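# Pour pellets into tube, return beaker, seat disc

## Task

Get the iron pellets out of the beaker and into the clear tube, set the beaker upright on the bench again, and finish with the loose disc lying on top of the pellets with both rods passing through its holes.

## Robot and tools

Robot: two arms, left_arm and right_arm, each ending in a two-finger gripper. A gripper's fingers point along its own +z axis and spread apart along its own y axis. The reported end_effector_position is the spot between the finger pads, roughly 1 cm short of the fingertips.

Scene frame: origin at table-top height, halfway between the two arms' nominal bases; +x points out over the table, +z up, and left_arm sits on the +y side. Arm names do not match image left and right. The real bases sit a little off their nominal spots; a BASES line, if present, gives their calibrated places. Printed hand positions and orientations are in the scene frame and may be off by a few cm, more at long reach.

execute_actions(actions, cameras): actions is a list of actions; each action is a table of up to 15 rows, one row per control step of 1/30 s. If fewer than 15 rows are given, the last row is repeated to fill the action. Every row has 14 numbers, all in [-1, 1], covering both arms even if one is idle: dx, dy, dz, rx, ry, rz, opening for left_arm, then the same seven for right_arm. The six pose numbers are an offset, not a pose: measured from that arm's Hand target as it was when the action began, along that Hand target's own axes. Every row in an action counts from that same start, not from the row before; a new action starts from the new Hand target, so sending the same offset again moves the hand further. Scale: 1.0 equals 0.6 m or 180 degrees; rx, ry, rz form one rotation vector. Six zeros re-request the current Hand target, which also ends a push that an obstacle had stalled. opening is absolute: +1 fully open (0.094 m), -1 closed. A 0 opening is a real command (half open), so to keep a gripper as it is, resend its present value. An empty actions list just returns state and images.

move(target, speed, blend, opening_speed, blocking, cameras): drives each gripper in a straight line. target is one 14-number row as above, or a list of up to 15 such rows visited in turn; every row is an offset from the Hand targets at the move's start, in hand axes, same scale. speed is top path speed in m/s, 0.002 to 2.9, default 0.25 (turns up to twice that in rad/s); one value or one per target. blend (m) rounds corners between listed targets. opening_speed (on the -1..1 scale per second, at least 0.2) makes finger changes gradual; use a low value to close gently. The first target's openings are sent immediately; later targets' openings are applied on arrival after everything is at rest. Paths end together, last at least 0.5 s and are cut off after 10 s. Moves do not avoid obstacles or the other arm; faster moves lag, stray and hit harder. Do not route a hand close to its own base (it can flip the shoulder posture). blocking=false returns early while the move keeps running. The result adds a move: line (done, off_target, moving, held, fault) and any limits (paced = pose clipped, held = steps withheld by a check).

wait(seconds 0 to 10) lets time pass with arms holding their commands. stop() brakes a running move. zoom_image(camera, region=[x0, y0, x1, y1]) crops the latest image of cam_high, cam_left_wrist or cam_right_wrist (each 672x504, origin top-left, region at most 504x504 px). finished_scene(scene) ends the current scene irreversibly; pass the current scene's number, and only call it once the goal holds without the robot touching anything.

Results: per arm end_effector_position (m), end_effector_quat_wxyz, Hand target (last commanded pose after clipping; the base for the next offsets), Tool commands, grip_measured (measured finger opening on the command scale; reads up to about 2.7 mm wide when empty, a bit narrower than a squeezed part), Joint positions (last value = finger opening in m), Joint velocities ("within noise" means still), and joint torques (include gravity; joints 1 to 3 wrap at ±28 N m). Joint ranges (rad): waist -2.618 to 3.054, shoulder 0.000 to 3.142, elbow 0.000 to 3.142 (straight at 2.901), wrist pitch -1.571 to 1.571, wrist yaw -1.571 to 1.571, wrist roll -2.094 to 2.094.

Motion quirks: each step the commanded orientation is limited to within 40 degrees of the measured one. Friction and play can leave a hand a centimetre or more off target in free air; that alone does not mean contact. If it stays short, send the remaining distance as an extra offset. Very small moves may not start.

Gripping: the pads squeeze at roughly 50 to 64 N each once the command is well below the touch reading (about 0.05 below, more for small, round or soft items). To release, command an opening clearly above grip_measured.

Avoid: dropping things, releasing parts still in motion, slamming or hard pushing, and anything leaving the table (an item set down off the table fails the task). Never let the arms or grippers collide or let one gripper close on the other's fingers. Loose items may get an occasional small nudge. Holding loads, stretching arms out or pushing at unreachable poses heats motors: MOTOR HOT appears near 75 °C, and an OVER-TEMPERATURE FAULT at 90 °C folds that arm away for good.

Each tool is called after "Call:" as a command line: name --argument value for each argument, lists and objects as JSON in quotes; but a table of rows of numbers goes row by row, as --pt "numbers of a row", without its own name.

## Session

Call:
execute_actions --actions '[]'

Scene clock: 0.00 s.
left_arm: end_effector_position=(+0.4260, +0.3074, +0.1358) grip_measured=+1.000 end_effector_quat_wxyz=(+0.659, -0.063, +0.749, +0.029) | right_arm: end_effector_position=(+0.3694, -0.3503, +0.1808) grip_measured=+1.000 end_effector_quat_wxyz=(+0.690, +0.071, +0.720, +0.012)
Joint positions: left_arm=[-0.008 1.556 0.261 1.162 -0.152 -0.06 0.094] | right_arm=[-0.118 1.526 0.189 1.29 -0.025 0.115 0.094]
Joint velocities: within noise
Joint torques (N m): no reading
Heat: left arm: 24 °C; right arm: 28 °C.
Hand target: left_arm +0.4282, +0.3078, +0.1436; +0.667, -0.067, +0.742, +0.028 | right_arm +0.3715, -0.3499, +0.1900; +0.700, +0.066, +0.711, +0.012
Tool commands: left_gripper/opening=+1.0 right_gripper/opening=+1.0

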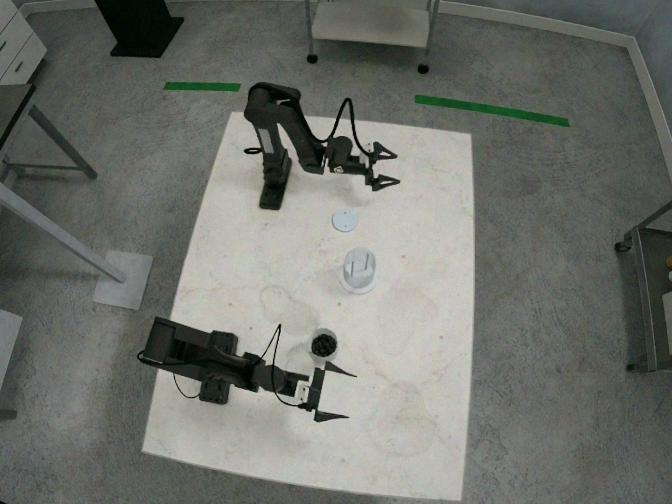

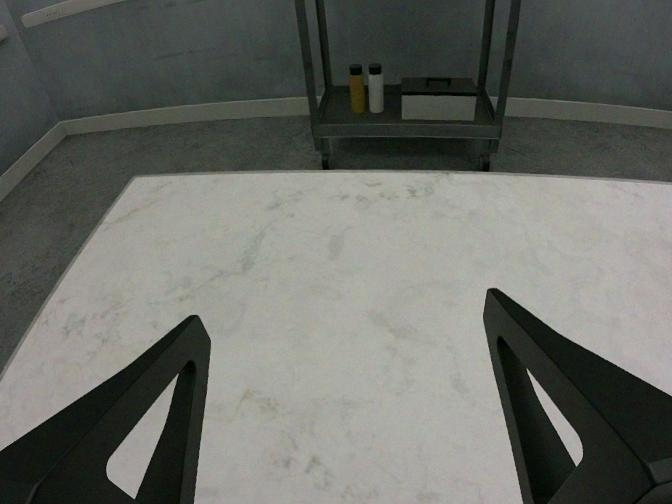

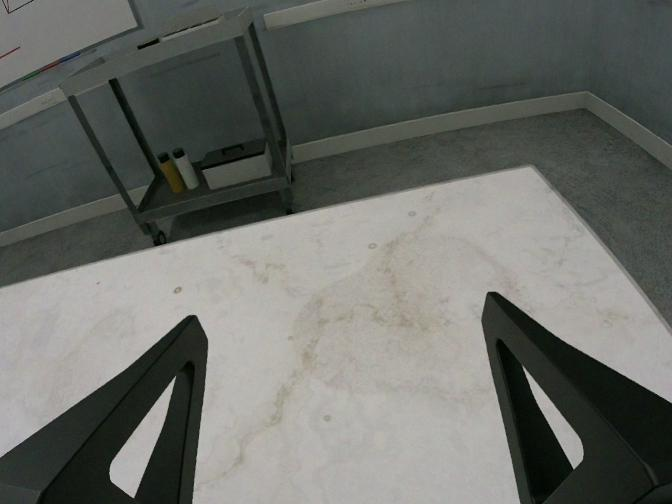

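Call:
zoom_image --camera "cam_high" --region '[300, 200, 400, 300]'

Call:
zoom_image --camera "cam_high" --region '[290, 310, 370, 390]'

Scaled by 5.040.

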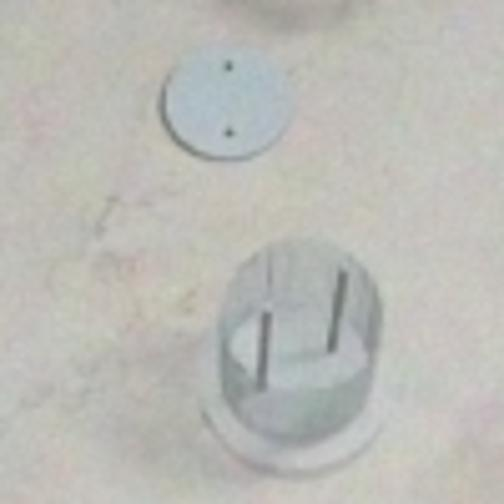

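Scaled by 6.300.

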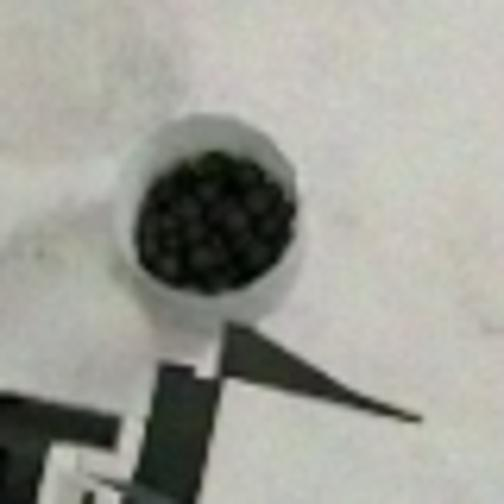

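Call:
move --target '[0.2098,-0.1817,-0.2433,-0.1659,0.4213,-0.1498,1,0.1138,0.212,-0.1605,0.0647,0.1122,-0.0225,1]' --speed 0.4

Call:
zoom_image --camera "cam_left_wrist" --region '[120, 100, 560, 430]'

Call:
zoom_image --camera "cam_high" --region '[310, 220, 400, 310]'

Scene clock: 11.67 s.
left_arm: end_effector_position=(+0.2807, +0.1741, +0.0367) grip_measured=+1.000 end_effector_quat_wxyz=(+0.029, -0.373, +0.927, +0.012) | right_arm: end_effector_position=(+0.2809, -0.2097, +0.1288) grip_measured=+1.000 end_effector_quat_wxyz=(+0.547, +0.095, +0.829, -0.068)
Joint positions: left_arm=[-0.473 1.612 0.953 -0.892 -0.06 -1.254 0.094] | right_arm=[0.854 1.276 0.355 0.163 0.965 0.652 0.094]
Joint velocities: within noise
Joint torques (N m): left_arm=[-0.2 -5.3 7.51 0.3 -0.08 -0.15] | right_arm=[0.54 -2.65 6.84 0.98 0.57 0.24]
Heat: left arm: 24 °C; right arm: 28 °C.
Hand target: left_arm +0.2863, +0.1732, +0.0398; +0.032, -0.382, +0.924, +0.013 | right_arm +0.2846, -0.2090, +0.1379; +0.555, +0.108, +0.822, -0.073
Off the commanded pose: left_arm 0.006 m, 1 deg | right_arm 0.010 m, 2 deg.
move: done

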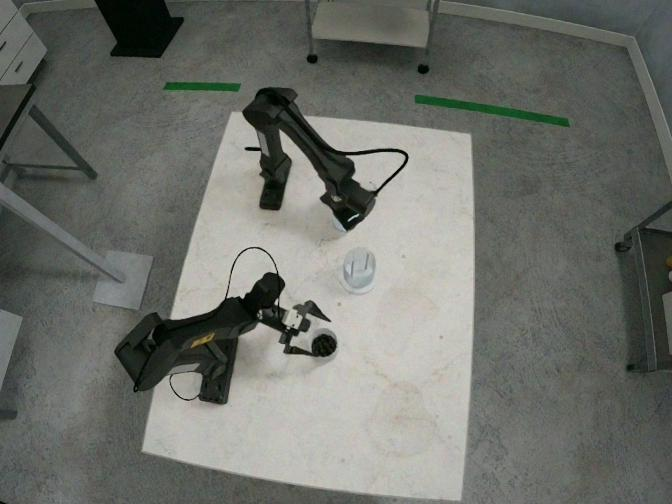

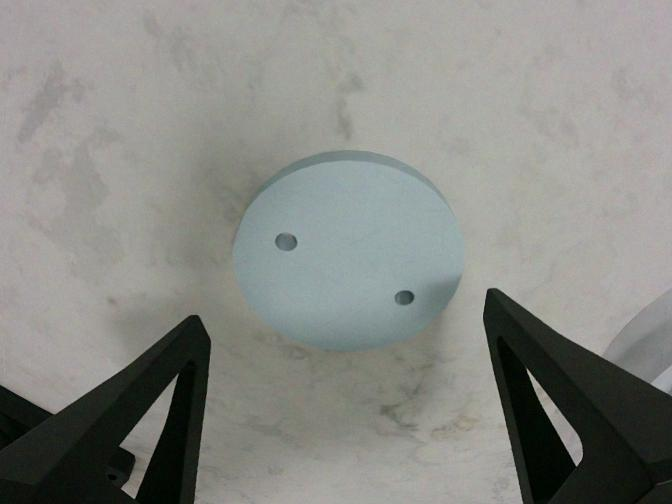

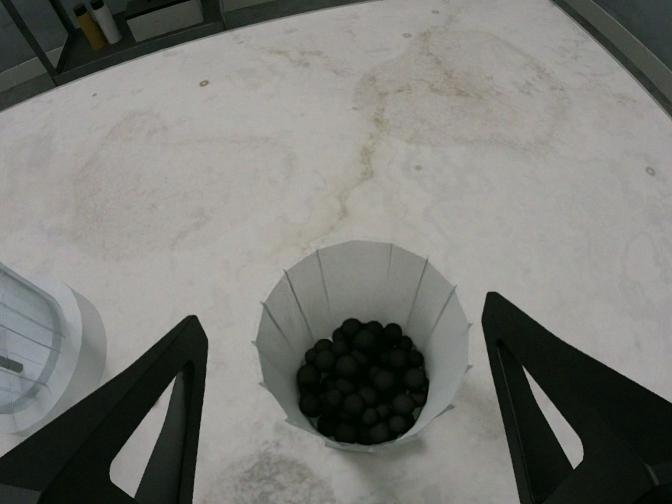

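Scaled by 1.145 from the camera's 672x504 image, which has a finer 960x720 frame.

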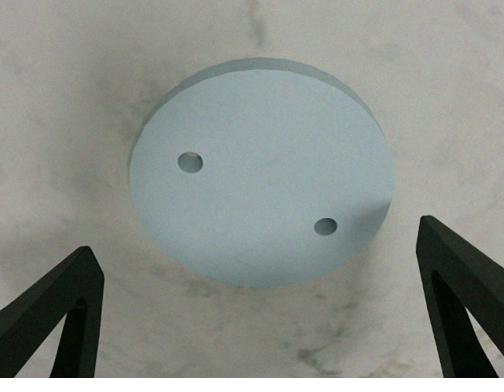

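Scaled by 5.600.

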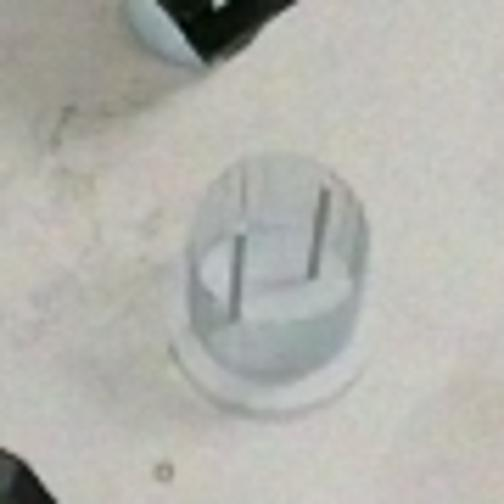

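Call:
move --pt "-0.0037 -0.0062 0 0 0 0 1 -0.005 -0.0105 0.0127 0 0 0 1" --pt "-0.0012 -0.0062 0.0363 0 0 0 1 0.082 -0.0105 0.0478 0 0 0 1" --pt "-0.0012 -0.0062 0.0363 0 0 0 0.4 0.082 -0.0105 0.0478 0 0 0 0.2" --pt "-0.0105 -0.0062 -0.0998 0 0 0 0.4 -0.0725 -0.0105 -0.0147 0 0 0 0.2" --speed '[0.15,0.1,0.1,0.2]' --opening_speed 0.9

Scene clock: 21.03 s.
left_arm: end_effector_position=(+0.2852, +0.1714, +0.0871) grip_measured=+0.402 end_effector_quat_wxyz=(+0.017, -0.373, +0.928, +0.025) | right_arm: end_effector_position=(+0.2816, -0.2207, +0.1555) grip_measured=+0.667 end_effector_quat_wxyz=(+0.530, +0.077, +0.839, -0.091)
Joint positions: left_arm=[-0.473 1.605 1.155 -1.139 -0.058 -1.254 0.066] | right_arm=[0.811 1.151 0.441 -0.073 0.932 0.595 0.078]
Joint velocities: within noise
Joint torques (N m): left_arm=[-0.03 -9.24 7.35 0.26 -0.1 -0.05] | right_arm=[-0.36 -4 8.84 1.22 0.56 0.19]
Heat: left arm: 25 °C; right arm: 28 °C.
Hand target: left_arm +0.2905, +0.1720, +0.1000; +0.032, -0.382, +0.924, +0.013 | right_arm +0.2908, -0.2171, +0.1815; +0.555, +0.108, +0.822, -0.073
Off the commanded pose: left_arm 0.014 m, 3 deg | right_arm 0.028 m, 5 deg.
move: off_target (left_arm, right_arm)

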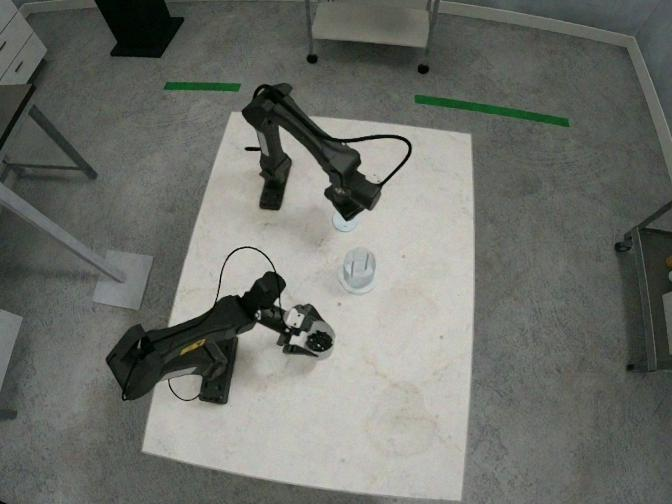

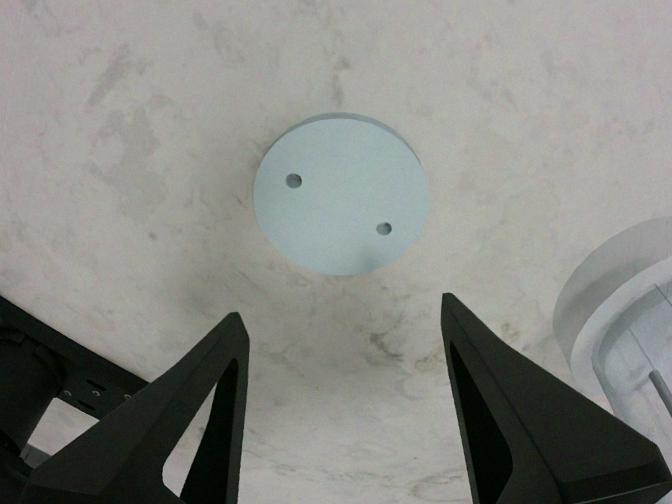

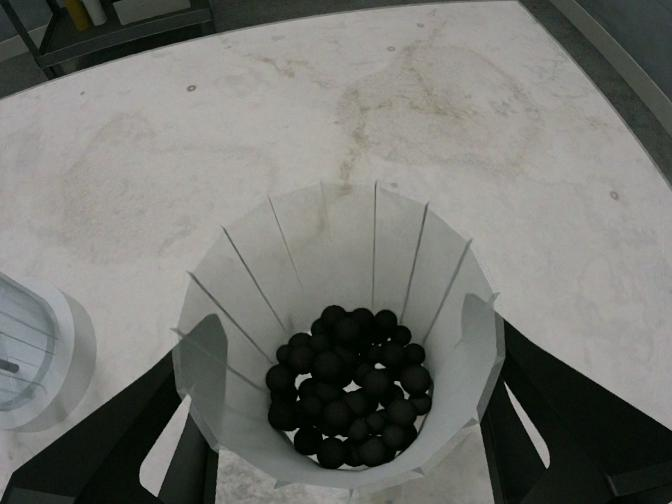

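Call:
move --pt "0.0097 -0.0023 0.1388 0 0 0 1 -0.1238 0.3128 0.0903 -0.1639 -0.0866 -0.2951 0.2" --pt "0.0097 -0.0023 0.1388 0 0 0 1 -0.1028 0.3345 0.0612 -0.0746 -0.1646 -0.4361 0.2" --speed 0.28 --blend 0.02

Call:
zoom_image --camera "cam_left_wrist" --region '[120, 100, 560, 430]'

Scene clock: 28.73 s.
left_arm: end_effector_position=(+0.2873, +0.1703, +0.0202) grip_measured=+0.998 end_effector_quat_wxyz=(+0.027, -0.373, +0.927, +0.013) | right_arm: end_effector_position=(+0.3928, -0.0401, +0.2018) grip_measured=+0.667 end_effector_quat_wxyz=(+0.532, -0.543, +0.561, -0.327)
Joint positions: left_arm=[-0.473 1.674 0.947 -0.829 -0.058 -1.254 0.094] | right_arm=[0.802 1.724 0.824 0.634 0.58 -1.172 0.078]
Joint velocities: within noise
Joint torques (N m): left_arm=[0.1 -5.39 4.97 0.62 -0.05 -0.14] | right_arm=[0.31 -7.72 5.05 2.54 0.28 -0.14]
Heat: left arm: 25 °C; right arm: 28 °C.
Hand target: left_arm +0.2914, +0.1710, +0.0165; +0.032, -0.382, +0.924, +0.013 | right_arm +0.3981, -0.0381, +0.2250; +0.568, -0.509, +0.551, -0.338
Off the commanded pose: left_arm 0.006 m, 1 deg | right_arm 0.024 m, 6 deg.
move: off_target (right_arm)

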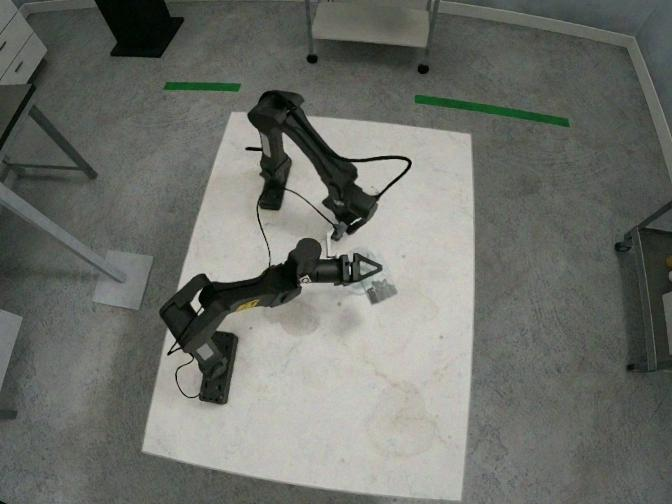

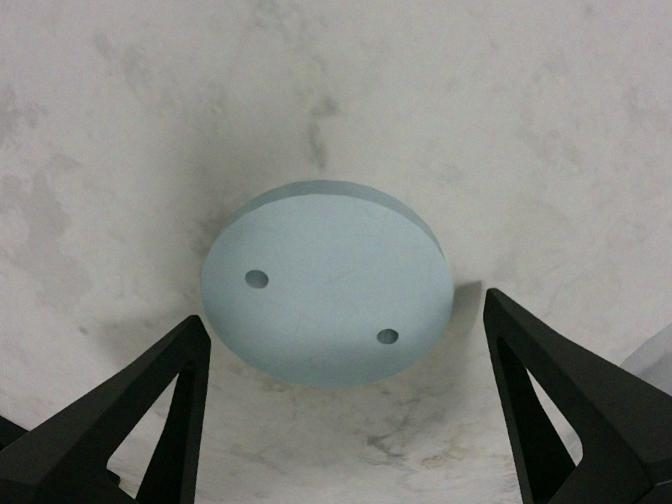

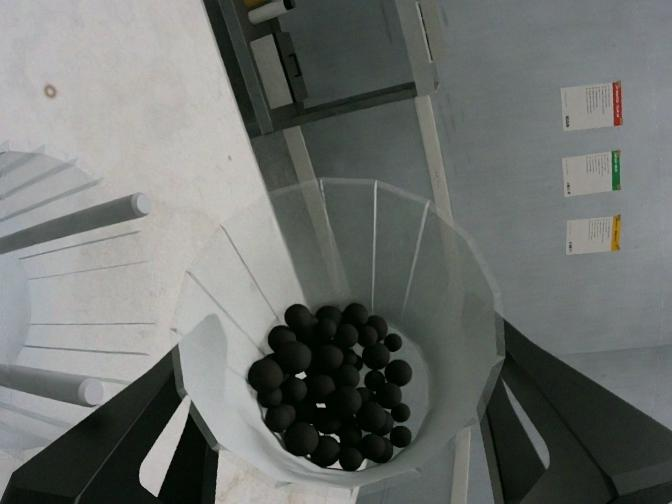

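Scaled by 1.145 from the camera's 672x504 image, which has a finer 960x720 frame.

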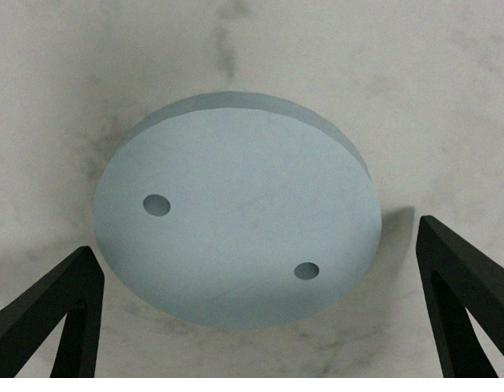

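Call:
move --pt "0.002 0.0058 0 0 0 0 1 -0.0165 0.018 -0.0197 0.0723 0 -0.1624 0.2" --pt "0.002 0.0058 0.0117 0 0 0 1 -0.0165 0.018 -0.0197 0.0949 0 -0.2132 0.2" --pt "0.002 0.0058 0.0117 0 0 0 0.4 -0.0165 0.018 -0.0197 0.0949 0 -0.2132 0.2" --speed '[0.15,0.06,0.06]' --opening_speed 0.9

Call:
zoom_image --camera "cam_high" --region '[310, 220, 420, 330]'

Scene clock: 39.83 s.
left_arm: end_effector_position=(+0.2850, +0.1720, +0.0138) grip_measured=+0.661 end_effector_quat_wxyz=(+0.028, -0.374, +0.927, +0.012) | right_arm: end_effector_position=(+0.3840, -0.0278, +0.2108) grip_measured=+0.667 end_effector_quat_wxyz=(-0.473, +0.594, -0.299, +0.579)
Joint positions: left_arm=[-0.471 1.674 0.917 -0.797 -0.058 -1.254 0.078] | right_arm=[0.853 1.987 0.726 1.407 0.642 -2.079 0.078]
Joint velocities: within noise
Joint torques (N m): left_arm=[0.01 -5.05 4.75 0.61 -0.06 -0.08] | right_arm=[-0.49 -7.49 3.26 2.2 -0.18 -0.03]
Heat: left arm: 25 °C; right arm: 30 °C.
Hand target: left_arm +0.2885, +0.1730, +0.0094; +0.032, -0.382, +0.924, +0.013 | right_arm +0.3830, -0.0285, +0.2190; -0.494, +0.573, -0.298, +0.582
Off the commanded pose: left_arm 0.006 m, 1 deg | right_arm 0.008 m, 3 deg.
move: off_target (right_arm)

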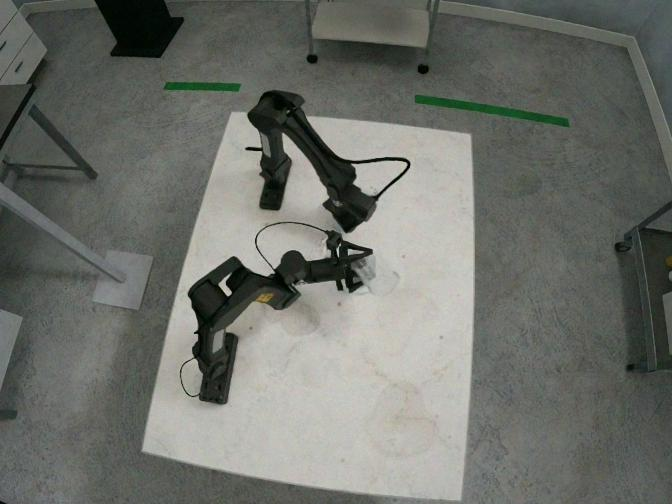

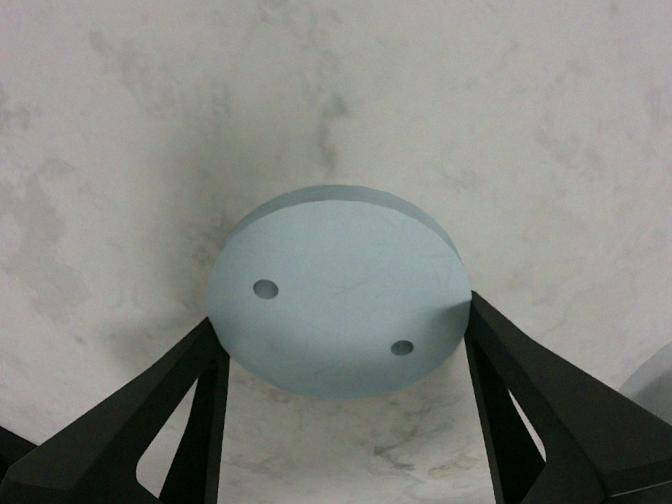

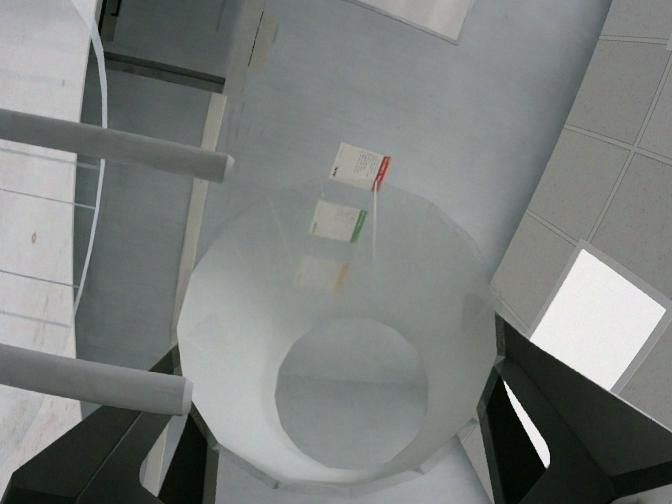

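Scaled by 4.582.

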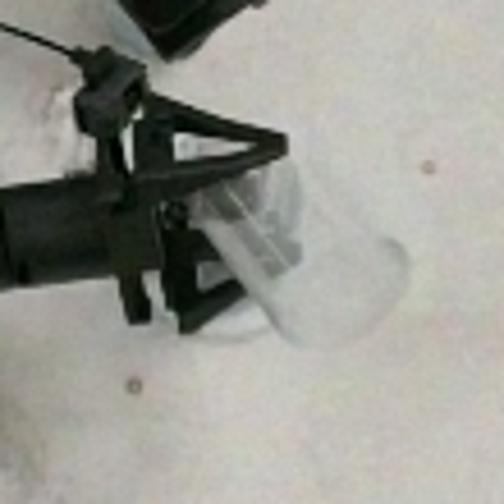

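Call:
move --pt "-0.0098 0 -0.1413 0 0 0 0.4 0.0388 0.0138 0.0193 -0.0949 0 0.2132 0.2" --pt "0.0513 -0.1232 -0.3052 0.0225 0 0.324 0.4 0.1522 0.1777 -0.1078 -0.1552 0.1269 0.6078 0.2" --pt "0.1267 -0.2835 -0.3205 0.0225 0 0.324 0.4 0.1143 0.2705 -0.1247 -0.1552 0.1269 0.6078 0.2" --speed '[0.3,0.3,0.1]' --blend '[0.02,0.01,0]'

Call:
zoom_image --camera "cam_left_wrist" --region '[180, 30, 500, 400]'

Call:
zoom_image --camera "cam_high" --region '[310, 220, 420, 360]'

Scene clock: 49.67 s.
left_arm: end_effector_position=(+0.3425, -0.0082, +0.1962) grip_measured=+0.661 end_effector_quat_wxyz=(+0.062, +0.125, +0.990, -0.028) | right_arm: end_effector_position=(+0.3570, -0.1614, +0.0810) grip_measured=+0.666 end_effector_quat_wxyz=(+0.554, -0.078, +0.828, +0.045)
Joint positions: left_arm=[-0.776 2.112 2.247 -1.573 -0.032 -0.539 0.078] | right_arm=[0.558 1.778 0.352 1.005 0.366 0.145 0.078]
Joint velocities: within noise
Joint torques (N m): left_arm=[-0.46 -9.36 8.18 0.53 -0.02 -0.1] | right_arm=[-0.46 -4.93 2.41 2 0.05 0.11]
Heat: left arm: 25 °C; right arm: 30 °C.
Hand target: left_arm +0.3455, -0.0104, +0.1960; +0.035, +0.118, +0.992, -0.004 | right_arm +0.3589, -0.1619, +0.0839; +0.564, -0.072, +0.821, +0.050
Off the commanded pose: left_arm 0.004 m, 4 deg | right_arm 0.004 m, 2 deg.
joint sent to its limit (left arm) — joint 4 (wrist pitch), lower limit. The joint targets are off in position and orientation.
move: off_target (left_arm)

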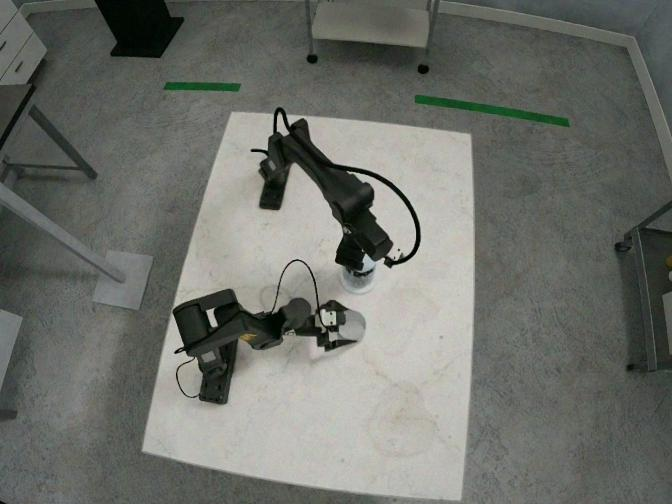

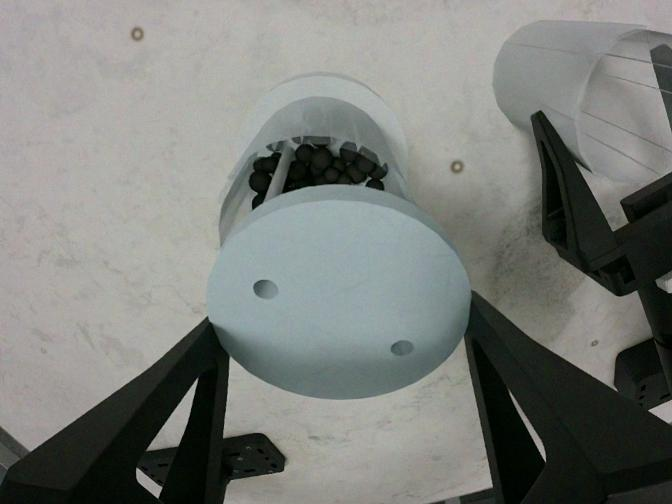

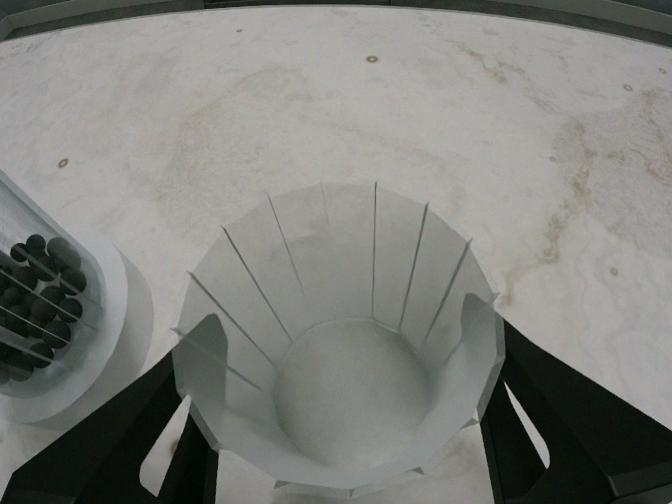

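Scaled by 1.362 from the camera's 672x504 image, which has a finer 960x720 frame.

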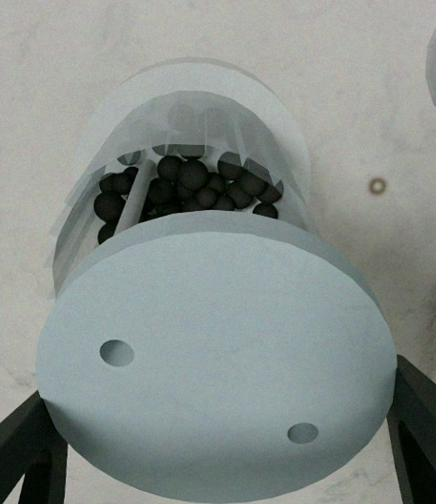

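Scaled by 3.600.

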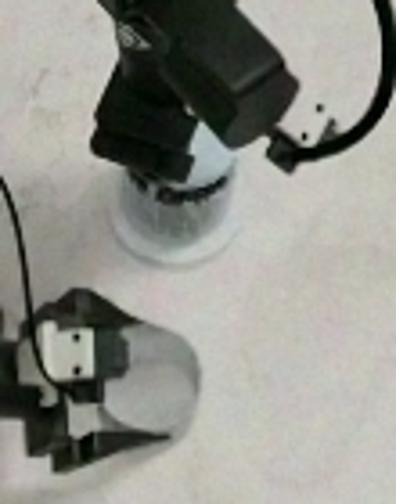

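Call:
move --pt "0 0 0 0 0 0 0.4 0 0 0 0 0 0 1" --pt "0 0 0 0 0 0 0.4 -0.1788 -0.0003 -0.0686 0 0 0 1" --speed '[0.1,0.3]' --opening_speed 0.9 --cameras '["cam_right_wrist"]'

Scene clock: 54.27 s.
left_arm: end_effector_position=(+0.3425, -0.0082, +0.1962) grip_measured=+0.661 end_effector_quat_wxyz=(+0.062, +0.125, +0.990, -0.029) | right_arm: end_effector_position=(+0.3527, -0.1642, +0.1844) grip_measured=+0.998 end_effector_quat_wxyz=(+0.556, -0.077, +0.826, +0.046)
Joint positions: left_arm=[-0.776 2.112 2.247 -1.573 -0.032 -0.54 0.078] | right_arm=[0.558 1.282 0.517 0.35 0.366 0.145 0.094]
Joint velocities: within noise
Joint torques (N m): left_arm=[-0.5 -9.28 7.8 0.49 -0.08 -0.14] | right_arm=[-0.64 -4.63 8.38 1.39 0.05 0.12]
Heat: left arm: 26 °C; right arm: 30 °C.
Hand target: left_arm +0.3455, -0.0104, +0.1960; +0.035, +0.118, +0.992, -0.004 | right_arm +0.3590, -0.1622, +0.1988; +0.564, -0.072, +0.821, +0.050
Off the commanded pose: left_arm 0.004 m, 4 deg | right_arm 0.016 m, 1 deg.
joint sent to its limit (left arm) — joint 4 (wrist pitch), lower limit. The joint targets are off in position and orientation.
move: off_target (left_arm, right_arm)
Images, in order (width x height): cam_right_wrist 672x504.

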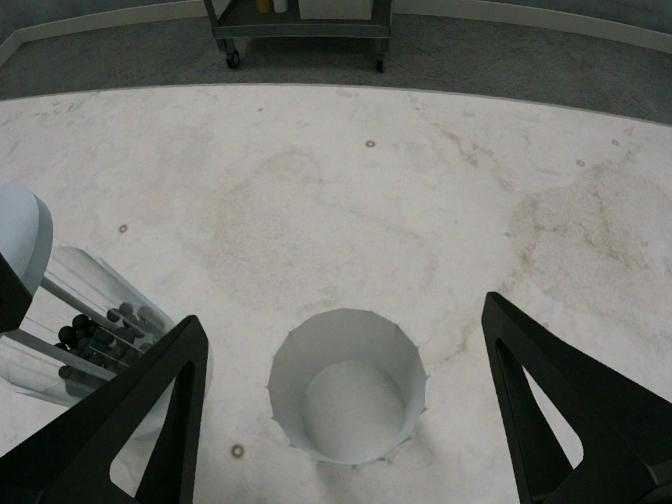

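Call:
move --target '[0,0.0083,0,0,0,0,0.4,-0.0385,0.0413,-0.0438,-0.3896,-0.1352,-0.0484,1]' --speed 0.35

Call:
zoom_image --camera "cam_right_wrist" --region '[270, 130, 450, 270]'

Call:
zoom_image --camera "cam_left_wrist" --region '[200, 100, 440, 370]'

Scene clock: 58.17 s.
left_arm: end_effector_position=(+0.3425, -0.0082, +0.1962) grip_measured=+0.661 end_effector_quat_wxyz=(+0.062, +0.125, +0.990, -0.029) | right_arm: end_effector_position=(+0.3353, -0.1404, +0.2151) grip_measured=+0.998 end_effector_quat_wxyz=(+0.526, -0.405, +0.562, +0.493)
Joint positions: left_arm=[-0.776 2.112 2.247 -1.573 -0.032 -0.54 0.078] | right_arm=[-0.011 1.862 0.625 1.436 -1.371 0.323 0.094]
Joint velocities: within noise
Joint torques (N m): left_arm=[0.75 -10.15 6.9 0.49 -0.03 -0.03] | right_arm=[-0.43 -6.15 5.27 2.16 0.07 0.11]
Heat: left arm: 26 °C; right arm: 30 °C.
Hand target: left_arm +0.3466, -0.0056, +0.1960; +0.035, +0.118, +0.992, -0.004 | right_arm +0.3387, -0.1406, +0.2298; +0.573, -0.427, +0.508, +0.481
Off the commanded pose: left_arm 0.005 m, 4 deg | right_arm 0.015 m, 9 deg.
joint sent to its limit (left arm) — joint 4 (wrist pitch), lower limit. The joint targets are off in position and orientation.
joint sent to its limit (right arm) — joint 4 (wrist pitch), upper limit. The joint targets are off in position and orientation.
move: off_target (left_arm, right_arm)

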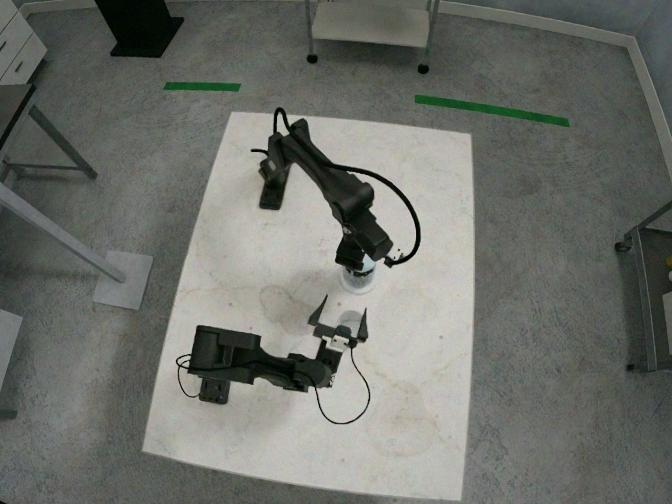

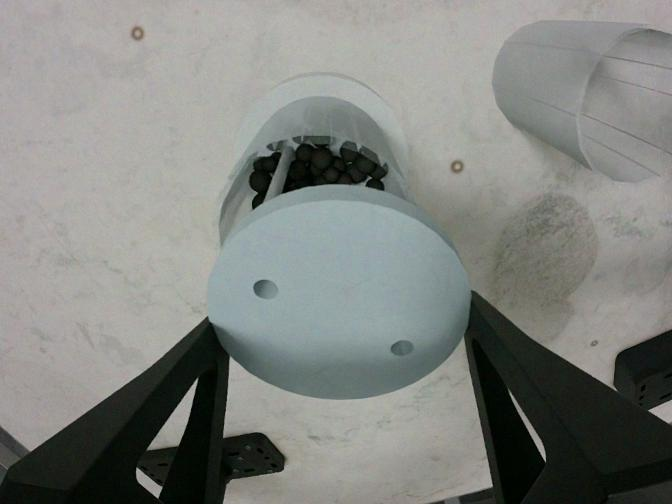

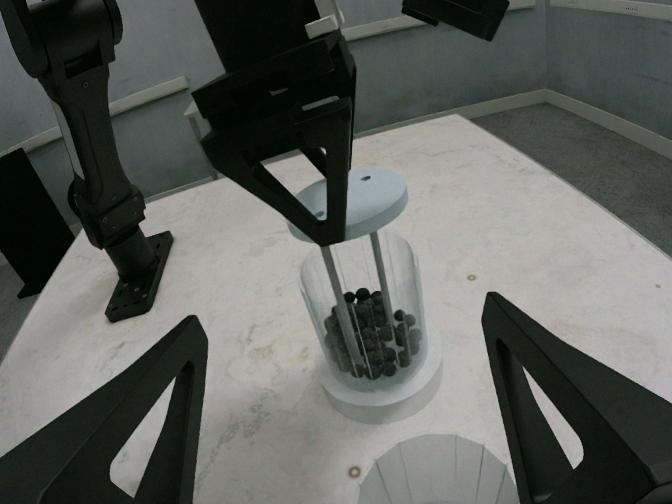

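Scaled by 2.800 from the camera's 672x504 image, which has a finer 960x720 frame.

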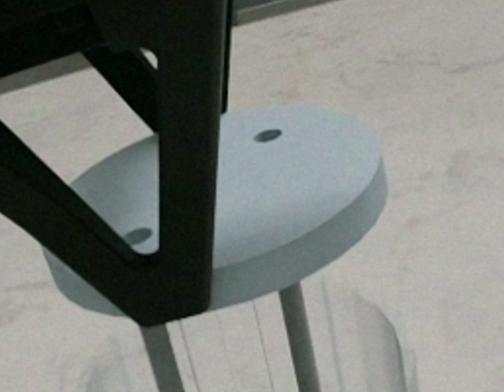

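Scaled by 1.867 from the camera's 672x504 image, which has a finer 960x720 frame.

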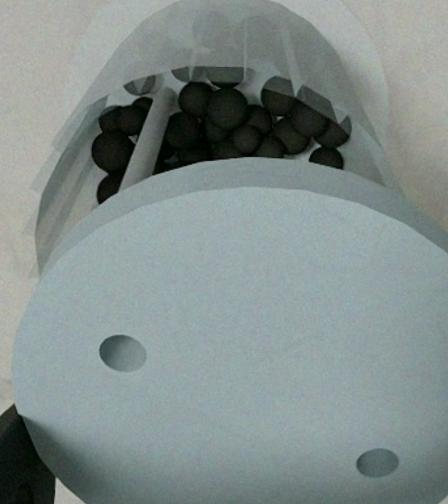

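Call:
move --target '[0.0055,0.0145,0.0148,0,0,0,0.4,0,0,0,0,0,0,1]' --speed 0.08

Call:
zoom_image --camera "cam_right_wrist" --region '[270, 130, 450, 290]'

Call:
zoom_image --camera "cam_left_wrist" --region '[200, 100, 440, 370]'

Scene clock: 61.50 s.
left_arm: end_effector_position=(+0.3461, +0.0010, +0.1905) grip_measured=+0.661 end_effector_quat_wxyz=(+0.053, +0.114, +0.992, -0.021) | right_arm: end_effector_position=(+0.3353, -0.1404, +0.2151) grip_measured=+0.998 end_effector_quat_wxyz=(+0.526, -0.405, +0.562, +0.493)
Joint positions: left_arm=[-0.755 2.112 2.226 -1.574 -0.032 -0.54 0.078] | right_arm=[-0.011 1.862 0.625 1.436 -1.371 0.323 0.094]
Joint velocities: within noise
Joint torques (N m): left_arm=[0.51 -10.32 5.19 0.48 0.03 0.08] | right_arm=[-0.31 -6.19 5.23 2.2 0.05 0.09]
Heat: left arm: 26 °C; right arm: 30 °C.
Hand target: left_arm +0.3461, +0.0035, +0.1869; +0.035, +0.118, +0.992, -0.004 | right_arm +0.3387, -0.1406, +0.2298; +0.573, -0.427, +0.508, +0.481
Off the commanded pose: left_arm 0.004 m, 3 deg | right_arm 0.015 m, 9 deg.
joint sent to its limit (left arm) — joint 4 (wrist pitch), lower limit. The joint targets are off in position, not in orientation.
joint sent to its limit (right arm) — joint 4 (wrist pitch), upper limit. The joint targets are off in position and orientation.
move: off_target (left_arm, right_arm)

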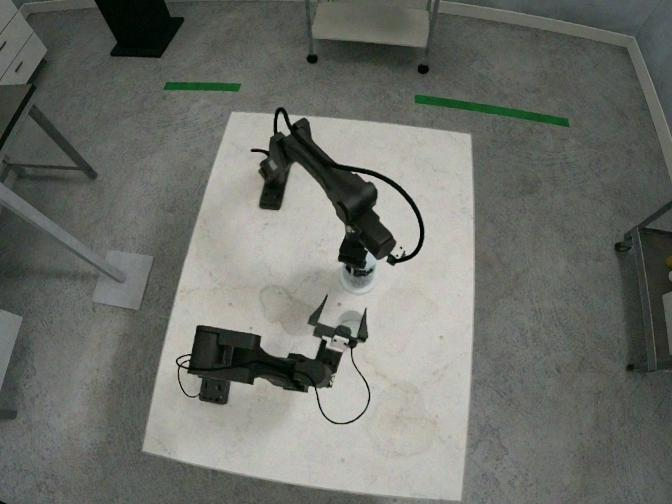

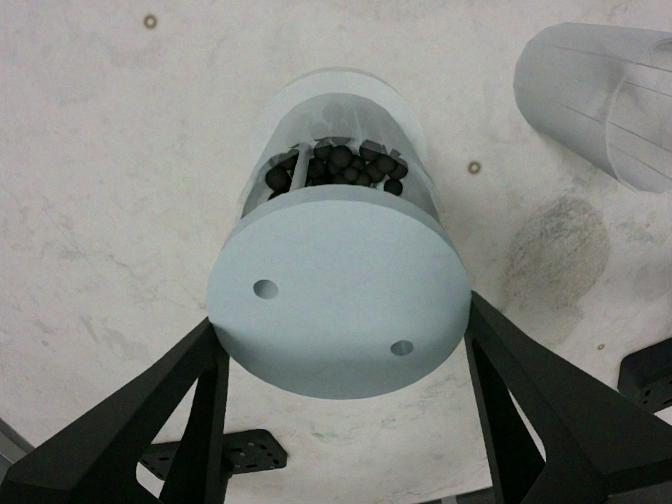

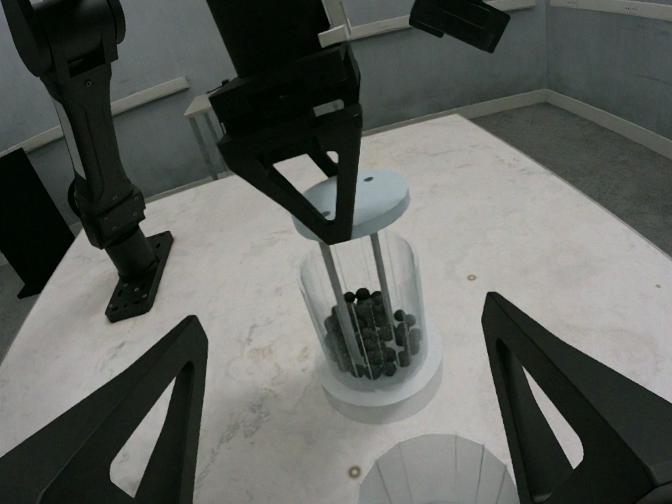

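Scaled by 2.800 from the camera's 672x504 image, which has a finer 960x720 frame.

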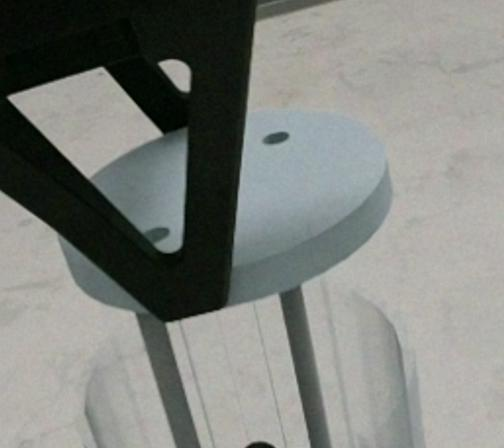

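Scaled by 1.867 from the camera's 672x504 image, which has a finer 960x720 frame.

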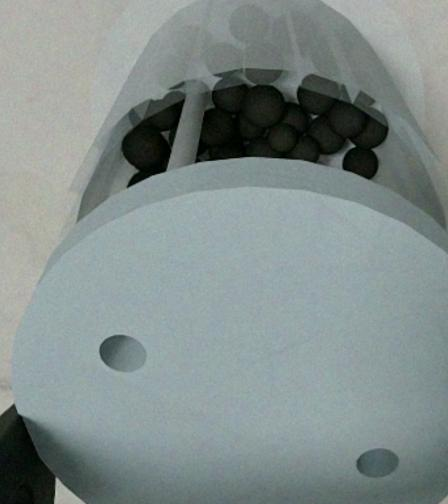

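Call:
move --target '[0.0013,-0.0113,0.0047,0,0,0.0194,0.4,0,0,0,0,0,0,1]' --speed 0.08

Call:
zoom_image --camera "cam_right_wrist" --region '[280, 150, 420, 290]'

Call:
zoom_image --camera "cam_left_wrist" --region '[200, 100, 440, 370]'

Scene clock: 65.57 s.
left_arm: end_effector_position=(+0.3461, +0.0010, +0.1905) grip_measured=+0.661 end_effector_quat_wxyz=(+0.054, +0.133, +0.990, -0.020) | right_arm: end_effector_position=(+0.3353, -0.1404, +0.2151) grip_measured=+0.998 end_effector_quat_wxyz=(+0.526, -0.405, +0.562, +0.493)
Joint positions: left_arm=[-0.755 2.112 2.226 -1.574 -0.032 -0.503 0.078] | right_arm=[-0.011 1.862 0.625 1.436 -1.371 0.323 0.094]
Joint velocities: within noise
Joint torques (N m): left_arm=[-0.69 -9.25 6.32 0.45 -0.01 0.13] | right_arm=[-0.35 -6.24 5.34 2.19 0.08 0.09]
Heat: left arm: 26 °C; right arm: 30 °C.
Hand target: left_arm +0.3439, -0.0029, +0.1840; +0.035, +0.148, +0.988, -0.003 | right_arm +0.3387, -0.1406, +0.2298; +0.573, -0.427, +0.508, +0.481
Off the commanded pose: left_arm 0.008 m, 3 deg | right_arm 0.015 m, 9 deg.
joint sent to its limit (left arm) — joint 4 (wrist pitch), lower limit. The joint targets are off in position, not in orientation.
joint sent to its limit (right arm) — joint 4 (wrist pitch), upper limit. The joint targets are off in position and orientation.
move: off_target (left_arm, right_arm)

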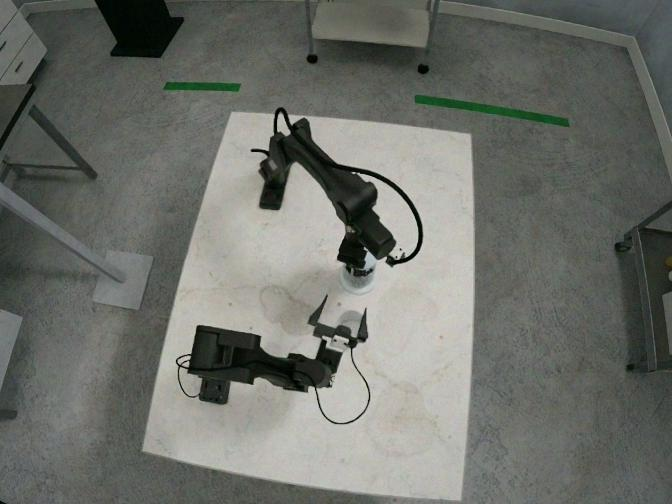

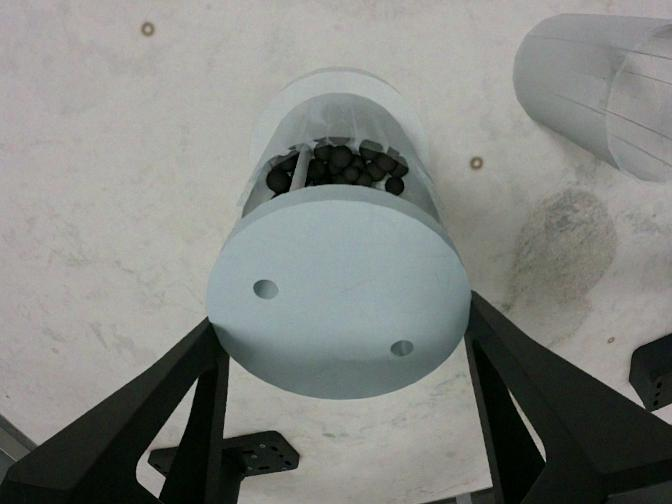

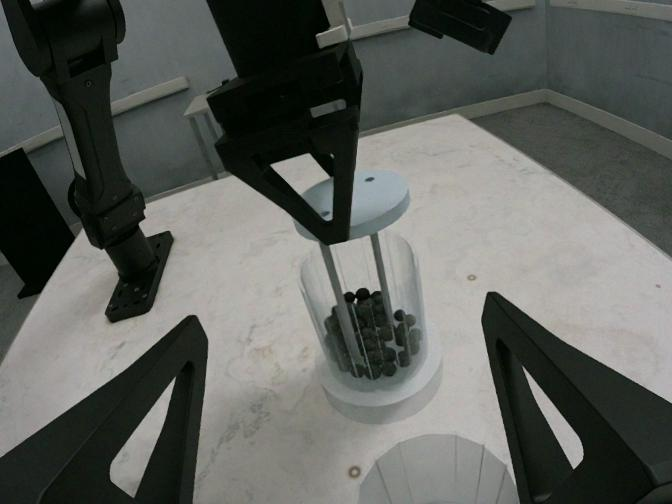

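Scaled by 3.600 from the camera's 672x504 image, which has a finer 960x720 frame.

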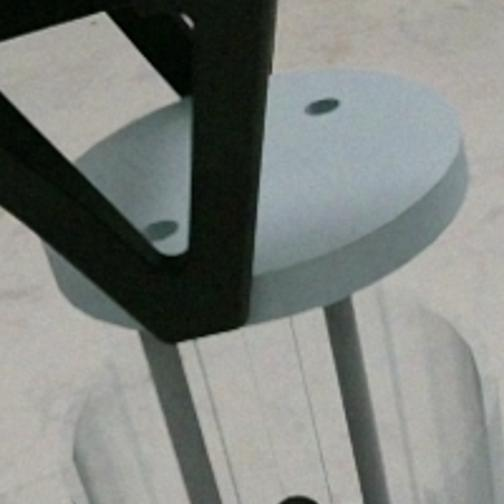

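Scaled by 1.867 from the camera's 672x504 image, which has a finer 960x720 frame.

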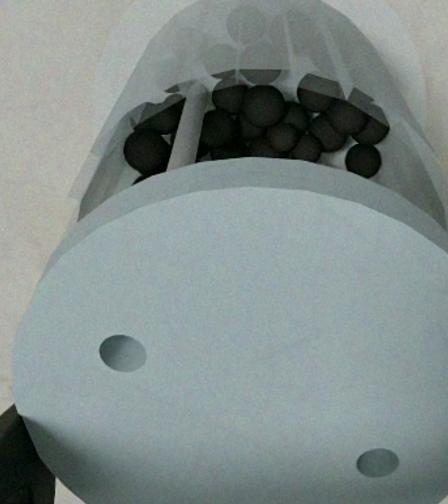

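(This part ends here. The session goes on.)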